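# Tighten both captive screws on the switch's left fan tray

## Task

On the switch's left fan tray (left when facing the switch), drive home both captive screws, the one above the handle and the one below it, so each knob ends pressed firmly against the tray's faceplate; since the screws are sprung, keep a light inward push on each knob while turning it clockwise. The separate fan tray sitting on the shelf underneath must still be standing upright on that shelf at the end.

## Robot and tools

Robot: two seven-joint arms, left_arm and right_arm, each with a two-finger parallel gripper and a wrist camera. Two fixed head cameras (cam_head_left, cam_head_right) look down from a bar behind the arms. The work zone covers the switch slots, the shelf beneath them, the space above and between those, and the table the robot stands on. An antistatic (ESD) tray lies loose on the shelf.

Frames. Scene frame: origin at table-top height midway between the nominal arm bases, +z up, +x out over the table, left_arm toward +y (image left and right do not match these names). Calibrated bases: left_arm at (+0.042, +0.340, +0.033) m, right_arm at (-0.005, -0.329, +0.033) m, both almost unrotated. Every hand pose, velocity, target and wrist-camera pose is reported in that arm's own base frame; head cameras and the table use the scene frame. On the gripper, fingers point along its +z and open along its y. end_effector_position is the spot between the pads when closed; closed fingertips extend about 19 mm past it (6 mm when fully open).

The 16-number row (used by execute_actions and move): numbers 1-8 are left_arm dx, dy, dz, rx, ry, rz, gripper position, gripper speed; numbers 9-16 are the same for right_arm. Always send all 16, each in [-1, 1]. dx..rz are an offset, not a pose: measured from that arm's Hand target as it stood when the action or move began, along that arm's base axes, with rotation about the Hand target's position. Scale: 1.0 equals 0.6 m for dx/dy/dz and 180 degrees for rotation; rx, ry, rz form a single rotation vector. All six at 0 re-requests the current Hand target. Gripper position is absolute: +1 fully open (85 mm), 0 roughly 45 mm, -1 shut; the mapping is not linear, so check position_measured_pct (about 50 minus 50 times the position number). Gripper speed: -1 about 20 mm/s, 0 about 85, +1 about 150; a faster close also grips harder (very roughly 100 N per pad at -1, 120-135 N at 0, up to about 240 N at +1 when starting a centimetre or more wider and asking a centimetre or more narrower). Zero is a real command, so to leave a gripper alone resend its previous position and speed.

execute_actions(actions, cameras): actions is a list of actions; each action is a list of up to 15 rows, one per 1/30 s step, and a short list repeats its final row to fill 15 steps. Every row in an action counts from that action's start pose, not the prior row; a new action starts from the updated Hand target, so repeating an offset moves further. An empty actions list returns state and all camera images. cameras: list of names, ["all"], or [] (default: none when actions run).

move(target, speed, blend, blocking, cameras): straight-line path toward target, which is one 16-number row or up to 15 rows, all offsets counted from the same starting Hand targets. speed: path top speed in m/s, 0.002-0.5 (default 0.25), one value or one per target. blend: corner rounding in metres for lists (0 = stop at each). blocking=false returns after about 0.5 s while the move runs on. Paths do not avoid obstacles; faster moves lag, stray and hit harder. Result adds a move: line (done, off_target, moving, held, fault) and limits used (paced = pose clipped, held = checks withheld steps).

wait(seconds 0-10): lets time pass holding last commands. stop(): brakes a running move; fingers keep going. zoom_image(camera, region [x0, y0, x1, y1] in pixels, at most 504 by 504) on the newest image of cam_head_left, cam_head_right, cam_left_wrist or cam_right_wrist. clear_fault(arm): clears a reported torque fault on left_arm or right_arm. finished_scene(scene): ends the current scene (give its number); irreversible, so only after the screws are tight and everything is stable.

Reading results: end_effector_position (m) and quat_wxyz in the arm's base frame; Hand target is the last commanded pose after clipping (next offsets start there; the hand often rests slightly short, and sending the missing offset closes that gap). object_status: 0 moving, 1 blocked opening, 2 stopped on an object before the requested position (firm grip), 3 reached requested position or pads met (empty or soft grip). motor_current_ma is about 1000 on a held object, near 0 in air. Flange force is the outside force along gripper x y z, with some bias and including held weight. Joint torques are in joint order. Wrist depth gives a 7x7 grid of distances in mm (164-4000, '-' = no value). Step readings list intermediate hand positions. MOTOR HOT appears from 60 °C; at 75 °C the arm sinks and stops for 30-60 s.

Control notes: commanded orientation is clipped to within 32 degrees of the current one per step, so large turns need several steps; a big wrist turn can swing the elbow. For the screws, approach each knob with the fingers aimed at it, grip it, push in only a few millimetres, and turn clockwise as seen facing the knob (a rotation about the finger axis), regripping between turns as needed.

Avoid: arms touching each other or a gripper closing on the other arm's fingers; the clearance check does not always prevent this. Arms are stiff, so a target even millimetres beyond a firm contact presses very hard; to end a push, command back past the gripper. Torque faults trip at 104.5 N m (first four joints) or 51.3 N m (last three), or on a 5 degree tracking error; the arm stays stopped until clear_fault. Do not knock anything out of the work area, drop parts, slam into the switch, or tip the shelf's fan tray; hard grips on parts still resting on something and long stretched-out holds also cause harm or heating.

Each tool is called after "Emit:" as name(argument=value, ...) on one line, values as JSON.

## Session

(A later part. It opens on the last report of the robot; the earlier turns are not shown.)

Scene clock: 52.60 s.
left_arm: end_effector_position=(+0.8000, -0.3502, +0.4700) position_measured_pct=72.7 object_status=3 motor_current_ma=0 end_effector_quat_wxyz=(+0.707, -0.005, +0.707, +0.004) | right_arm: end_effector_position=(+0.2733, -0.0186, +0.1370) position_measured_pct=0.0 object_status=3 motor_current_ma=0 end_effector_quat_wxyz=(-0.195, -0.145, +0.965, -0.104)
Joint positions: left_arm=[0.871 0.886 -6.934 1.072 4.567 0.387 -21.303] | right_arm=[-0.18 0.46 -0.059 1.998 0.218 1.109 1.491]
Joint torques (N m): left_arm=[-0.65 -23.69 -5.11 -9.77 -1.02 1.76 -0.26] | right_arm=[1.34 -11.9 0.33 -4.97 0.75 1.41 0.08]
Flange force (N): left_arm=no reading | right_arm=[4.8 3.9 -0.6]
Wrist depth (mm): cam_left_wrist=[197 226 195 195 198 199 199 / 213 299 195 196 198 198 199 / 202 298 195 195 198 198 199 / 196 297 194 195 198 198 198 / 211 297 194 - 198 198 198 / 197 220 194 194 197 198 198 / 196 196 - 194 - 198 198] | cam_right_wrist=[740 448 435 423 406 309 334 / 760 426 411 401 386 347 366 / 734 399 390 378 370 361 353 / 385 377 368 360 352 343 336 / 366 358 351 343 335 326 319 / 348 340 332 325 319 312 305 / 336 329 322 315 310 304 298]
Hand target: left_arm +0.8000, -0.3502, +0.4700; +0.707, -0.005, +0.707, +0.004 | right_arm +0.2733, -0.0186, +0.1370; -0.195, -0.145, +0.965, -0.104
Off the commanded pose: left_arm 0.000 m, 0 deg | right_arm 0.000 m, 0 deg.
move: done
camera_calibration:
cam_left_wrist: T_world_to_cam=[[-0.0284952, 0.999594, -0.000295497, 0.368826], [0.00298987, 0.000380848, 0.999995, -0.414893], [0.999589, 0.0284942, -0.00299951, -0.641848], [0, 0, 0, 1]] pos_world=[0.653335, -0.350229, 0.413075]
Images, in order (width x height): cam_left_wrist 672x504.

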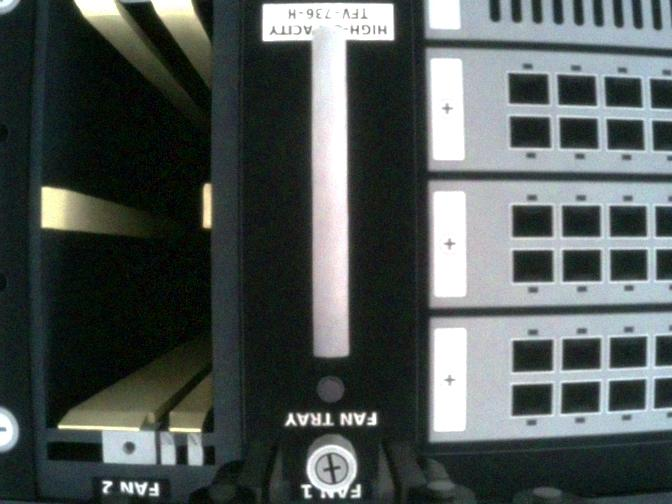

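Emit:
move(target=[[0,0,0.004,0,0,0,-0.45,0,0,0,0,0,0,0,1,1],[0.0397,0,0.004,0,0,0,-0.45,0,0,0,0,0,0,0,1,1]], speed=0.08, blend=[0.003,0], cameras=["cam_left_wrist"])

Emit:
zoom_image(camera="cam_left_wrist", region=[230, 360, 440, 504])

Scene clock: 53.73 s.
left_arm: end_effector_position=(+0.8238, -0.3501, +0.4724) position_measured_pct=72.7 object_status=3 motor_current_ma=0 end_effector_quat_wxyz=(+0.707, -0.005, +0.707, +0.004) | right_arm: end_effector_position=(+0.2733, -0.0186, +0.1370) position_measured_pct=0.0 object_status=3 motor_current_ma=0 end_effector_quat_wxyz=(-0.195, -0.145, +0.965, -0.104)
Joint positions: left_arm=[0.807 0.922 -6.889 0.964 4.668 0.377 -21.433] | right_arm=[-0.18 0.46 -0.059 1.998 0.218 1.109 1.491]
Joint torques (N m): left_arm=[-0.68 -24.7 -4.68 -10.03 -1.1 1.44 -0.27] | right_arm=[1.37 -11.87 0.35 -5 0.74 1.41 0.1]
Flange force (N): left_arm=no reading | right_arm=[4.9 4.1 -0.6]
Wrist depth (mm): cam_left_wrist=[213 227 171 - 174 175 175 / 213 294 171 - 174 174 175 / 213 277 171 - 174 174 175 / 211 277 171 - 174 174 174 / 211 296 170 - 174 174 174 / 196 211 170 170 173 174 174 / 172 175 172 171 173 174 174] | cam_right_wrist=[738 447 436 423 406 308 333 / 759 426 410 400 385 347 366 / 737 399 389 378 370 360 352 / 386 377 367 360 352 342 336 / 366 358 351 342 335 327 319 / 348 340 333 325 319 312 305 / 336 328 321 315 308 303 297]
Hand target: left_arm +0.8238, -0.3501, +0.4724; +0.707, -0.005, +0.707, +0.004 | right_arm +0.2733, -0.0186, +0.1370; -0.195, -0.145, +0.965, -0.104
Off the commanded pose: left_arm 0.000 m, 0 deg | right_arm 0.000 m, 0 deg.
move: done; blend cut to 0.0012 m at target 1
camera_calibration:
cam_left_wrist: T_world_to_cam=[[-0.0285951, 0.999591, -0.000295259, 0.369571], [0.00288987, 0.000378049, 0.999996, -0.417398], [0.999587, 0.0285942, -0.0028995, -0.665636], [0, 0, 0, 1]] pos_world=[0.677135, -0.350229, 0.415575]
Images, in order (width x height): cam_left_wrist 672x504.

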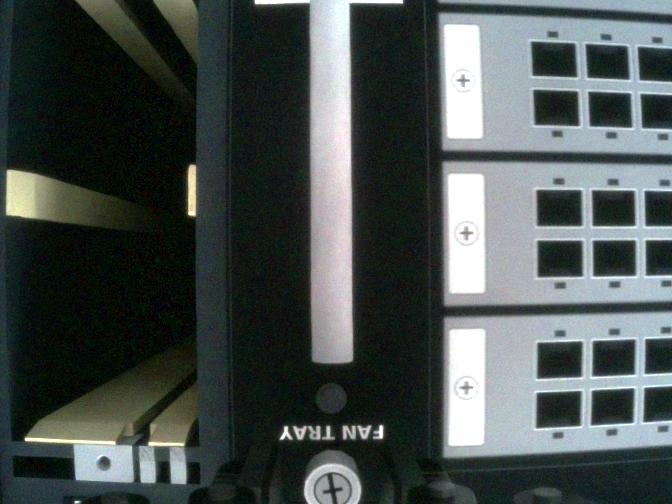

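Scaled by 2.400.

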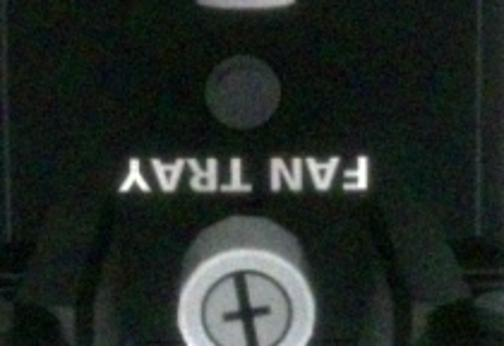

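Emit:
move(target=[0,0.0006,0,0,0,0,-0.76,-1,0,0,0,0,0,0,1,1], speed=0.05)

Emit:
wait(seconds=0.5)

Emit:
move(target=[[0.0035,0,0,0,0,0,-0.76,-1,0,0,0,0,0,0,1,1],[0.004,0,0,0.6667,0.0094,0,-0.76,-1,0,0,0,0,0,0,1,1],[0.0044,0,0,-0.6667,-0.0094,0,-0.76,-1,0,0,0,0,0,0,1,1]], speed=[0.05,0.5,0.5], blend=[0.001,0.003,0], cameras=["cam_left_wrist","cam_head_left"])

Emit:
zoom_image(camera="cam_left_wrist", region=[230, 360, 440, 504])

Scene clock: 55.30 s.
left_arm: end_effector_position=(+0.8238, -0.3498, +0.4724) position_measured_pct=86.6 object_status=0 motor_current_ma=1000 end_effector_quat_wxyz=(+0.707, -0.005, +0.707, +0.004) | right_arm: end_effector_position=(+0.2733, -0.0186, +0.1370) position_measured_pct=0.0 object_status=3 motor_current_ma=0 end_effector_quat_wxyz=(-0.195, -0.145, +0.965, -0.104)
Joint positions: left_arm=[0.807 0.921 -6.89 0.965 4.666 0.376 -21.431] | right_arm=[-0.18 0.46 -0.059 1.998 0.218 1.109 1.491]
Joint torques (N m): left_arm=[-1.39 -24.53 -4.97 -10.12 -1.12 1.47 -0.28] | right_arm=[1.39 -11.85 0.29 -4.98 0.73 1.4 0.09]
Flange force (N): left_arm=no reading | right_arm=[4.9 4.0 -0.6]
Wrist depth (mm): cam_left_wrist=[215 230 171 - 174 174 175 / 215 295 171 - 174 174 175 / 214 279 171 - 174 174 175 / 213 279 171 - 174 174 174 / 213 298 171 - 174 174 174 / 195 210 170 170 173 174 174 / 172 175 170 - 173 174 174] | cam_right_wrist=[740 447 436 423 406 309 334 / 763 422 412 400 386 347 366 / 738 400 389 379 370 361 352 / 385 377 368 360 352 343 336 / 366 357 350 342 336 327 319 / 348 340 333 326 319 312 305 / 336 328 322 316 308 303 298]
Hand target: left_arm +0.8238, -0.3498, +0.4724; +0.707, -0.005, +0.707, +0.004 | right_arm +0.2733, -0.0186, +0.1370; -0.195, -0.145, +0.965, -0.104
Off the commanded pose: left_arm 0.000 m, 0 deg | right_arm 0.000 m, 0 deg.
move: done

Scene clock: 55.80 s.
left_arm: end_effector_position=(+0.8238, -0.3498, +0.4724) position_measured_pct=86.6 object_status=2 motor_current_ma=1000 end_effector_quat_wxyz=(+0.707, -0.005, +0.707, +0.004) | right_arm: end_effector_position=(+0.2733, -0.0186, +0.1370) position_measured_pct=0.0 object_status=3 motor_current_ma=0 end_effector_quat_wxyz=(-0.195, -0.145, +0.965, -0.104)
Joint positions: left_arm=[0.807 0.921 -6.89 0.965 4.666 0.376 -21.431] | right_arm=[-0.18 0.46 -0.059 1.998 0.218 1.109 1.491]
Joint torques (N m): left_arm=[-1.37 -24.54 -4.96 -10.09 -1.13 1.49 -0.27] | right_arm=[1.37 -11.92 0.36 -4.95 0.77 1.42 0.07]
Flange force (N): left_arm=no reading | right_arm=[4.7 4.0 -0.6]
Wrist depth (mm): cam_left_wrist=[215 230 171 - 174 175 175 / 214 294 171 - 174 174 175 / 214 279 171 - 174 174 174 / 213 279 170 - 174 174 174 / 213 298 170 - 173 174 174 / 195 211 170 171 173 174 174 / 172 175 170 - 173 173 174] | cam_right_wrist=[734 447 436 425 405 308 334 / 762 424 411 400 386 346 366 / 738 400 389 379 369 361 352 / 385 377 369 360 351 342 336 / 366 357 351 342 336 327 319 / 348 340 333 326 319 313 305 / 336 328 321 315 309 303 297]
Hand target: left_arm +0.8238, -0.3498, +0.4724; +0.707, -0.005, +0.707, +0.004 | right_arm +0.2733, -0.0186, +0.1370; -0.195, -0.145, +0.965, -0.104
Tool commands: left_gripper/position=-0.76 left_gripper/speed=-1.0 right_gripper/position=+1.0 right_gripper/speed=+1.0
Off the commanded pose: left_arm 0.000 m, 0 deg | right_arm 0.000 m, 0 deg.
wait: 0.50 s; at rest by 0.17 s

Scene clock: 61.33 s.
left_arm: end_effector_position=(+0.8264, -0.3498, +0.4724) position_measured_pct=86.6 object_status=2 motor_current_ma=1000 end_effector_quat_wxyz=(-0.357, +0.615, -0.349, +0.610) | right_arm: end_effector_position=(+0.2733, -0.0186, +0.1370) position_measured_pct=0.0 object_status=3 motor_current_ma=0 end_effector_quat_wxyz=(-0.195, -0.145, +0.965, -0.104)
Joint positions: left_arm=[0.822 0.939 -6.948 0.951 4.736 0.347 -25.645] | right_arm=[-0.18 0.46 -0.059 1.998 0.218 1.109 1.491]
Joint torques (N m): left_arm=[-1.6 -28.54 -6.74 -23.01 -3.26 -1.05 -0.23] | right_arm=[1.37 -11.87 0.37 -5.01 0.75 1.41 0.07]
Flange force (N): left_arm=no reading | right_arm=[5.0 4.0 -0.6]
Wrist depth (mm): cam_left_wrist=[166 167 167 168 168 392 338 / 167 167 167 168 168 169 401 / 167 167 167 168 170 171 169 / 166 167 167 168 171 230 185 / 167 167 167 168 170 459 317 / 167 167 168 168 171 316 330 / - 167 167 168 168 171 273] | cam_right_wrist=[741 447 436 423 406 309 334 / 762 424 411 400 385 346 366 / 738 400 390 379 370 361 353 / 385 376 368 361 351 344 336 / 366 357 351 342 336 328 319 / 348 341 333 325 320 313 305 / 335 328 322 315 310 303 298]
Hand target: left_arm +0.8265, -0.3498, +0.4724; -0.357, +0.615, -0.349, +0.610 | right_arm +0.2733, -0.0186, +0.1370; -0.195, -0.145, +0.965, -0.104
Off the commanded pose: left_arm 0.000 m, 0 deg | right_arm 0.000 m, 0 deg.
move: done
camera_calibration:
cam_left_wrist: T_world_to_cam=[[-0.00745276, -0.500538, -0.865683, 0.235886], [-0.0092289, 0.865704, -0.500471, 0.60421], [0.99993, 0.00425941, -0.0110713, -0.673218], [0, 0, 0, 1]] pos_world=[0.680505, -0.40213, 0.499138]
Images, in order (width x height): cam_head_left 672x504, cam_left_wrist 672x504.

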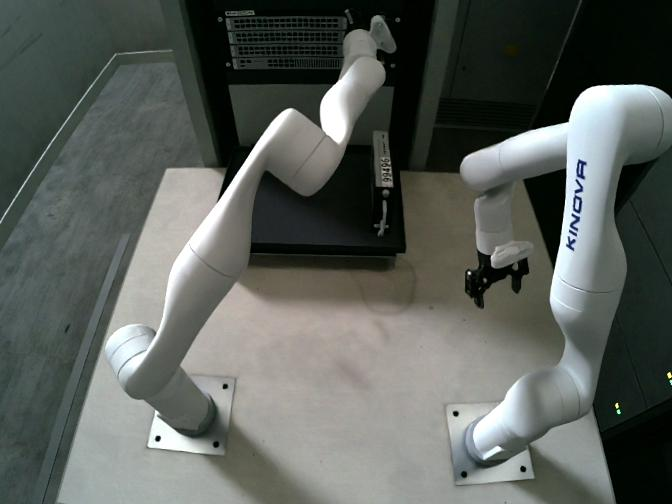

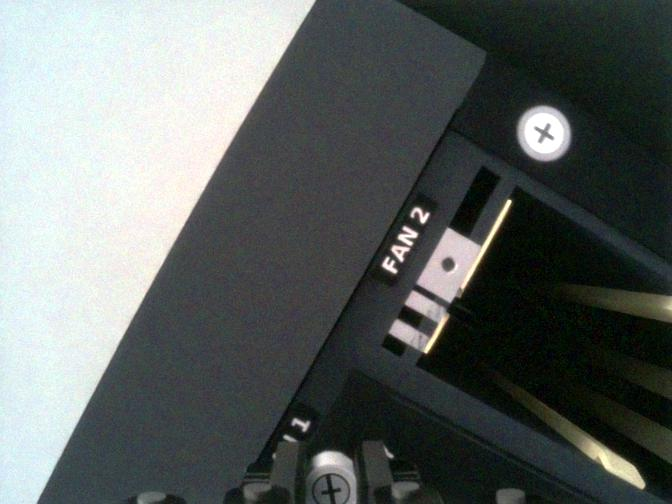

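Scaled by 2.400.

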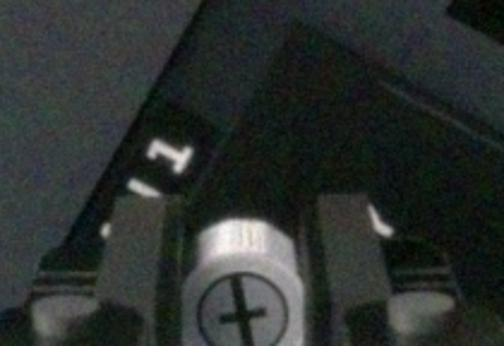

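Emit:
move(target=[[0.00028,0,0,0.6667,0.0094,0,-0.76,-1,0,0,0,0,0,0,1,1],[0.00056,0,0,-0.6667,-0.0094,0,-0.76,-1,0,0,0,0,0,0,1,1],[0.00084,0,0,0,0,0,-0.76,-1,0,0,0,0,0,0,1,1],[0.00095,0,0,0.3333,0.0047,0,-0.76,-1,0,0,0,0,0,0,1,1]], speed=0.5, blend=[0.003,0.003,0.003,0], cameras=["cam_left_wrist","cam_head_left"])

Emit:
zoom_image(camera="cam_left_wrist", region=[230, 360, 440, 504])

Scene clock: 70.83 s.
left_arm: end_effector_position=(+0.8270, -0.3498, +0.4724) position_measured_pct=86.6 object_status=2 motor_current_ma=1000 end_effector_quat_wxyz=(+0.615, -0.358, +0.609, -0.350) | right_arm: end_effector_position=(+0.2733, -0.0186, +0.1370) position_measured_pct=0.0 object_status=3 motor_current_ma=0 end_effector_quat_wxyz=(-0.195, -0.145, +0.965, -0.104)
Joint positions: left_arm=[0.825 0.942 -6.959 0.948 4.746 0.342 -32.977] | right_arm=[-0.18 0.46 -0.059 1.998 0.218 1.109 1.491]
Joint torques (N m): left_arm=[0.88 -25.81 -4.71 -15.77 -1.98 -0.32 -0.22] | right_arm=[1.33 -11.86 0.36 -5 0.75 1.39 0.08]
Flange force (N): left_arm=no reading | right_arm=[5.0 3.9 -0.7]
Wrist depth (mm): cam_left_wrist=[343 396 167 167 171 239 203 / 392 167 167 196 386 293 217 / 166 169 222 449 464 237 171 / 166 169 169 461 195 168 169 / 166 166 169 170 168 168 169 / 166 166 169 167 167 - - / - 166 167 167 - - 171] | cam_right_wrist=[738 448 435 424 406 309 334 / 759 424 411 400 387 347 366 / 734 399 389 378 370 361 353 / 386 378 368 360 351 343 337 / 366 357 351 342 335 327 319 / 349 340 333 325 319 312 305 / 336 329 322 316 310 303 297]
Hand target: left_arm +0.8270, -0.3498, +0.4724; +0.615, -0.359, +0.609, -0.350 | right_arm +0.2733, -0.0186, +0.1370; -0.195, -0.145, +0.965, -0.104
Off the commanded pose: left_arm 0.000 m, 0 deg | right_arm 0.000 m, 0 deg.
move: done
camera_calibration:
cam_left_wrist: T_world_to_cam=[[-0.0215551, 0.49922, -0.866207, 0.597497], [-0.00921944, 0.866273, 0.499487, 0.132049], [0.999725, 0.0187524, -0.0140701, -0.667156], [0, 0, 0, 1]] pos_world=[0.681069, -0.400161, 0.442212]
Images, in order (width x height): cam_head_left 672x504, cam_left_wrist 672x504.

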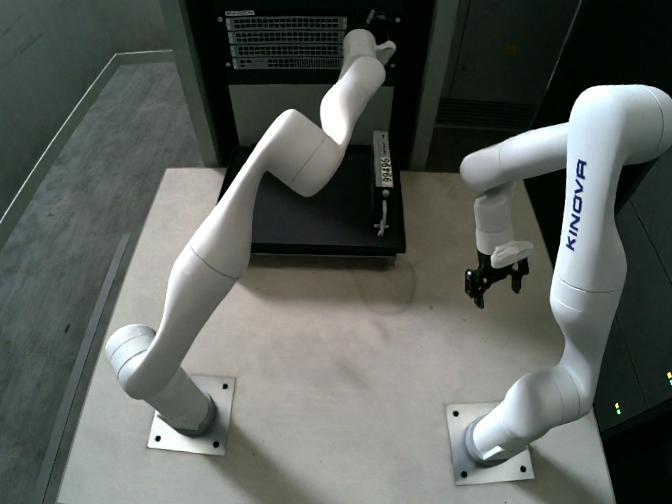

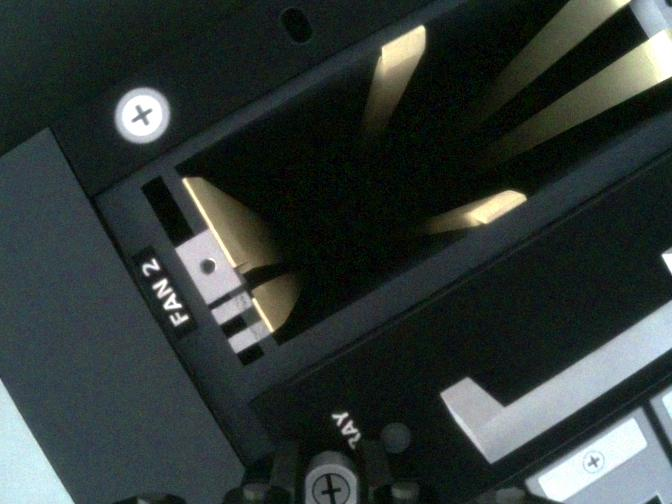

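Scaled by 2.400.

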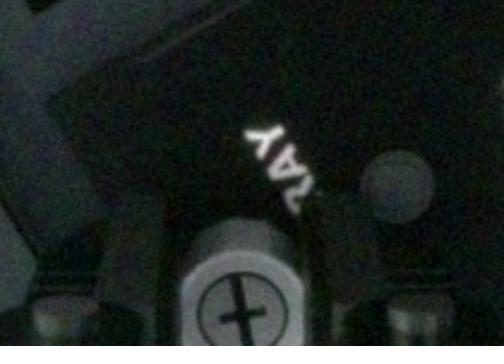

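Emit:
move(target=[[0.00028,0,0,0.6667,0.0094,0,-0.76,-1,0,0,0,0,0,0,1,1],[0.00056,0,0,-0.6667,-0.0094,0,-0.76,-1,0,0,0,0,0,0,1,1],[0.00084,0,0,0,0,0,-0.76,-1,0,0,0,0,0,0,1,1],[0.00095,0,0,0.3333,0.0047,0,-0.76,-1,0,0,0,0,0,0,1,1]], speed=0.5, blend=[0.003,0.003,0.003,0])

Emit:
move(target=[[0.00025,0,0,0.6667,0.0094,0,-0.76,-1,0,0,0,0,0,0,1,1],[0.0004,0,0,-0.6667,-0.0094,0,-0.76,-1,0,0,0,0,0,0,1,1],[0.0005,0,0,0,0,0,-0.76,-1,0,0,0,0,0,0,1,1],[0.0006,0,0,0.3333,0.0047,0,-0.76,-1,0,0,0,0,0,0,1,1]], speed=0.5, blend=[0.003,0.003,0.003,0], cameras=["cam_left_wrist","cam_head_left"])

Emit:
zoom_image(camera="cam_left_wrist", region=[230, 360, 440, 504])

Scene clock: 80.20 s.
left_arm: end_effector_position=(+0.8276, -0.3498, +0.4724) position_measured_pct=86.6 object_status=2 motor_current_ma=1000 end_effector_quat_wxyz=(+0.707, -0.006, +0.707, +0.004) | right_arm: end_effector_position=(+0.2733, -0.0186, +0.1370) position_measured_pct=0.0 object_status=3 motor_current_ma=0 end_effector_quat_wxyz=(-0.195, -0.145, +0.965, -0.104)
Joint positions: left_arm=[0.822 0.942 -6.956 0.946 4.743 0.342 -40.307] | right_arm=[-0.18 0.46 -0.059 1.998 0.218 1.109 1.491]
Joint torques (N m): left_arm=[1.99 -26.62 -4.78 -6.94 -0.55 2.7 -0.29] | right_arm=[1.38 -11.88 0.34 -4.98 0.79 1.42 0.07]
Flange force (N): left_arm=no reading | right_arm=[4.9 4.0 -0.6]
Wrist depth (mm): cam_left_wrist=[215 232 167 - 170 171 171 / 214 301 167 167 170 171 171 / 214 265 167 167 170 170 171 / 213 278 167 167 170 170 170 / 213 297 167 - 169 170 170 / 197 212 166 166 170 170 170 / 174 171 168 166 167 170 170] | cam_right_wrist=[740 448 435 423 406 309 334 / 761 424 412 400 386 346 367 / 740 398 389 379 371 361 352 / 385 378 368 361 352 342 336 / 365 356 351 342 335 327 319 / 348 341 332 326 318 312 305 / 336 328 322 315 308 302 297]
Hand target: left_arm +0.8276, -0.3498, +0.4724; +0.707, -0.006, +0.707, +0.004 | right_arm +0.2733, -0.0186, +0.1370; -0.195, -0.145, +0.965, -0.104
Off the commanded pose: left_arm 0.000 m, 0 deg | right_arm 0.000 m, 0 deg.
move: done

Scene clock: 89.30 s.
left_arm: end_effector_position=(+0.8280, -0.3498, +0.4724) position_measured_pct=86.6 object_status=2 motor_current_ma=1000 end_effector_quat_wxyz=(+0.610, +0.349, +0.615, +0.357) | right_arm: end_effector_position=(+0.2733, -0.0186, +0.1370) position_measured_pct=0.0 object_status=3 motor_current_ma=0 end_effector_quat_wxyz=(-0.195, -0.145, +0.965, -0.104)
Joint positions: left_arm=[0.82 0.942 -6.953 0.945 4.743 0.342 -47.639] | right_arm=[-0.18 0.46 -0.059 1.998 0.218 1.109 1.491]
Joint torques (N m): left_arm=[-2.74 -27.95 -8.12 -10.81 -2.33 2.88 -1.45] | right_arm=[1.32 -11.87 0.37 -4.98 0.76 1.41 0.06]
Flange force (N): left_arm=no reading | right_arm=[4.9 3.9 -0.6]
Wrist depth (mm): cam_left_wrist=[169 169 169 170 170 170 170 / 169 169 169 170 170 170 170 / 169 169 169 169 170 170 167 / 166 166 169 169 169 169 167 / 166 166 166 169 169 167 167 / - 166 166 167 169 167 167 / - - - 166 167 167 -] | cam_right_wrist=[740 447 435 424 406 309 334 / 759 425 411 400 385 346 367 / 738 400 390 379 371 361 353 / 385 377 368 360 352 343 337 / 365 357 352 342 335 328 319 / 348 341 334 326 319 313 305 / 337 329 322 316 310 303 298]
Hand target: left_arm +0.8280, -0.3498, +0.4724; +0.610, +0.349, +0.615, +0.357 | right_arm +0.2733, -0.0186, +0.1370; -0.195, -0.145, +0.965, -0.104
Off the commanded pose: left_arm 0.000 m, 0 deg | right_arm 0.000 m, 0 deg.
move: done
camera_calibration:
cam_left_wrist: T_world_to_cam=[[-0.0215653, 0.500201, 0.865641, -0.220127], [0.0151857, -0.865578, 0.500543, -0.494472], [0.999652, 0.0239397, 0.0110706, -0.678011], [0, 0, 0, 1]] pos_world=[0.680537, -0.301665, 0.445562]
Images, in order (width x height): cam_head_left 672x504, cam_left_wrist 672x504.

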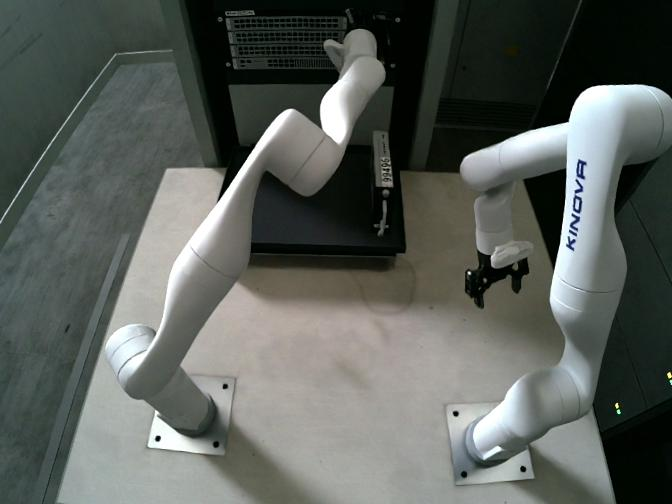

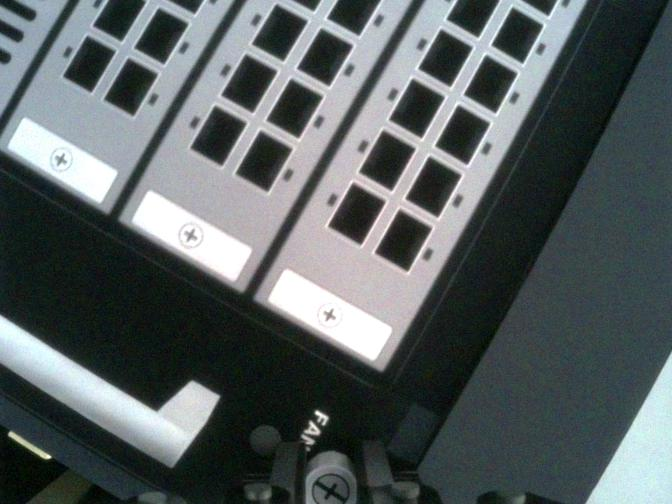

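Scaled by 2.400.

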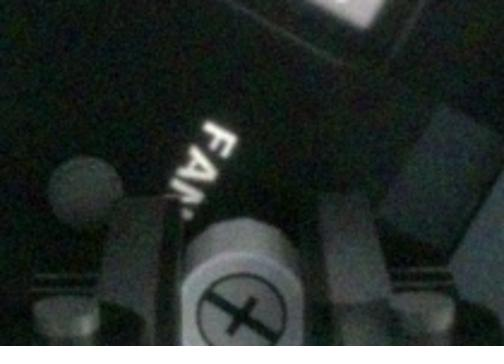

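Emit:
move(target=[[0,0,0,0,0,0,-0.5,0,0,0,0,0,0,0,1,1],[-0.15,0,0,0,0,0,-0.5,0,0,0,0,0,0,0,1,1]], speed=[0.1,0.15], cameras=["cam_left_wrist"])

Scene clock: 91.13 s.
left_arm: end_effector_position=(+0.7380, -0.3498, +0.4724) position_measured_pct=74.9 object_status=3 motor_current_ma=0 end_effector_quat_wxyz=(+0.610, +0.349, +0.615, +0.357) | right_arm: end_effector_position=(+0.2733, -0.0186, +0.1370) position_measured_pct=0.0 object_status=3 motor_current_ma=0 end_effector_quat_wxyz=(-0.195, -0.145, +0.965, -0.104)
Joint positions: left_arm=[1.045 0.807 -7.061 1.297 4.433 0.411 -47.285] | right_arm=[-0.18 0.46 -0.059 1.998 0.218 1.109 1.491]
Joint torques (N m): left_arm=[-0.66 -21.01 -5.95 -9.24 -0.97 2.19 -0.31] | right_arm=[1.31 -11.87 0.32 -4.91 0.79 1.4 0.12]
Flange force (N): left_arm=[0.3 2.1 -3.4] | right_arm=[4.8 3.9 -0.8]
Wrist depth (mm): cam_left_wrist=[256 259 260 260 261 260 258 / 259 259 259 260 260 260 259 / 256 259 259 260 260 258 259 / 255 257 259 259 259 257 257 / 258 256 256 260 257 258 258 / 330 259 256 257 257 257 257 / 285 334 259 257 256 257 258] | cam_right_wrist=[742 447 435 423 405 309 334 / 764 425 412 401 385 346 366 / 737 400 389 379 369 361 353 / 386 378 367 360 352 344 336 / 364 357 350 341 336 326 320 / 348 340 333 326 319 313 305 / 335 329 322 315 309 303 297]
Hand target: left_arm +0.7379, -0.3498, +0.4724; +0.610, +0.349, +0.615, +0.357 | right_arm +0.2733, -0.0186, +0.1370; -0.195, -0.145, +0.965, -0.104
Off the commanded pose: left_arm 0.000 m, 0 deg | right_arm 0.000 m, 0 deg.
move: done
camera_calibration:
cam_left_wrist: T_world_to_cam=[[-0.0215653, 0.500203, 0.86564, -0.222154], [0.0151856, -0.865577, 0.500545, -0.493156], [0.999652, 0.0239397, 0.0110706, -0.588043], [0, 0, 0, 1]] pos_world=[0.590537, -0.301665, 0.445662]
Images, in order (width x height): cam_left_wrist 672x504.

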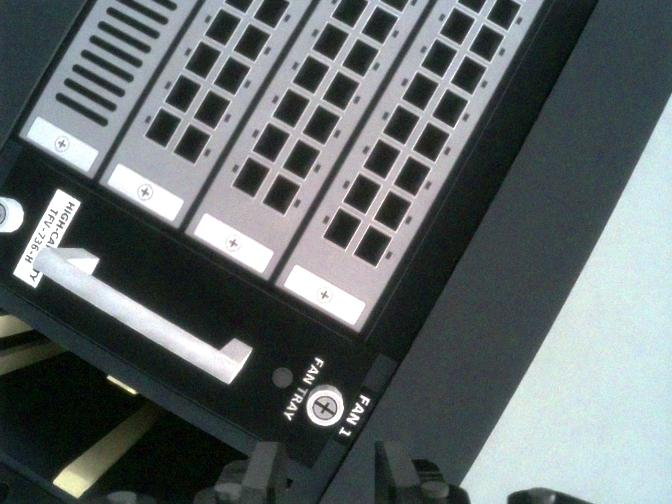

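Emit:
finished_scene(scene=2)

The scene is finished: the task was done.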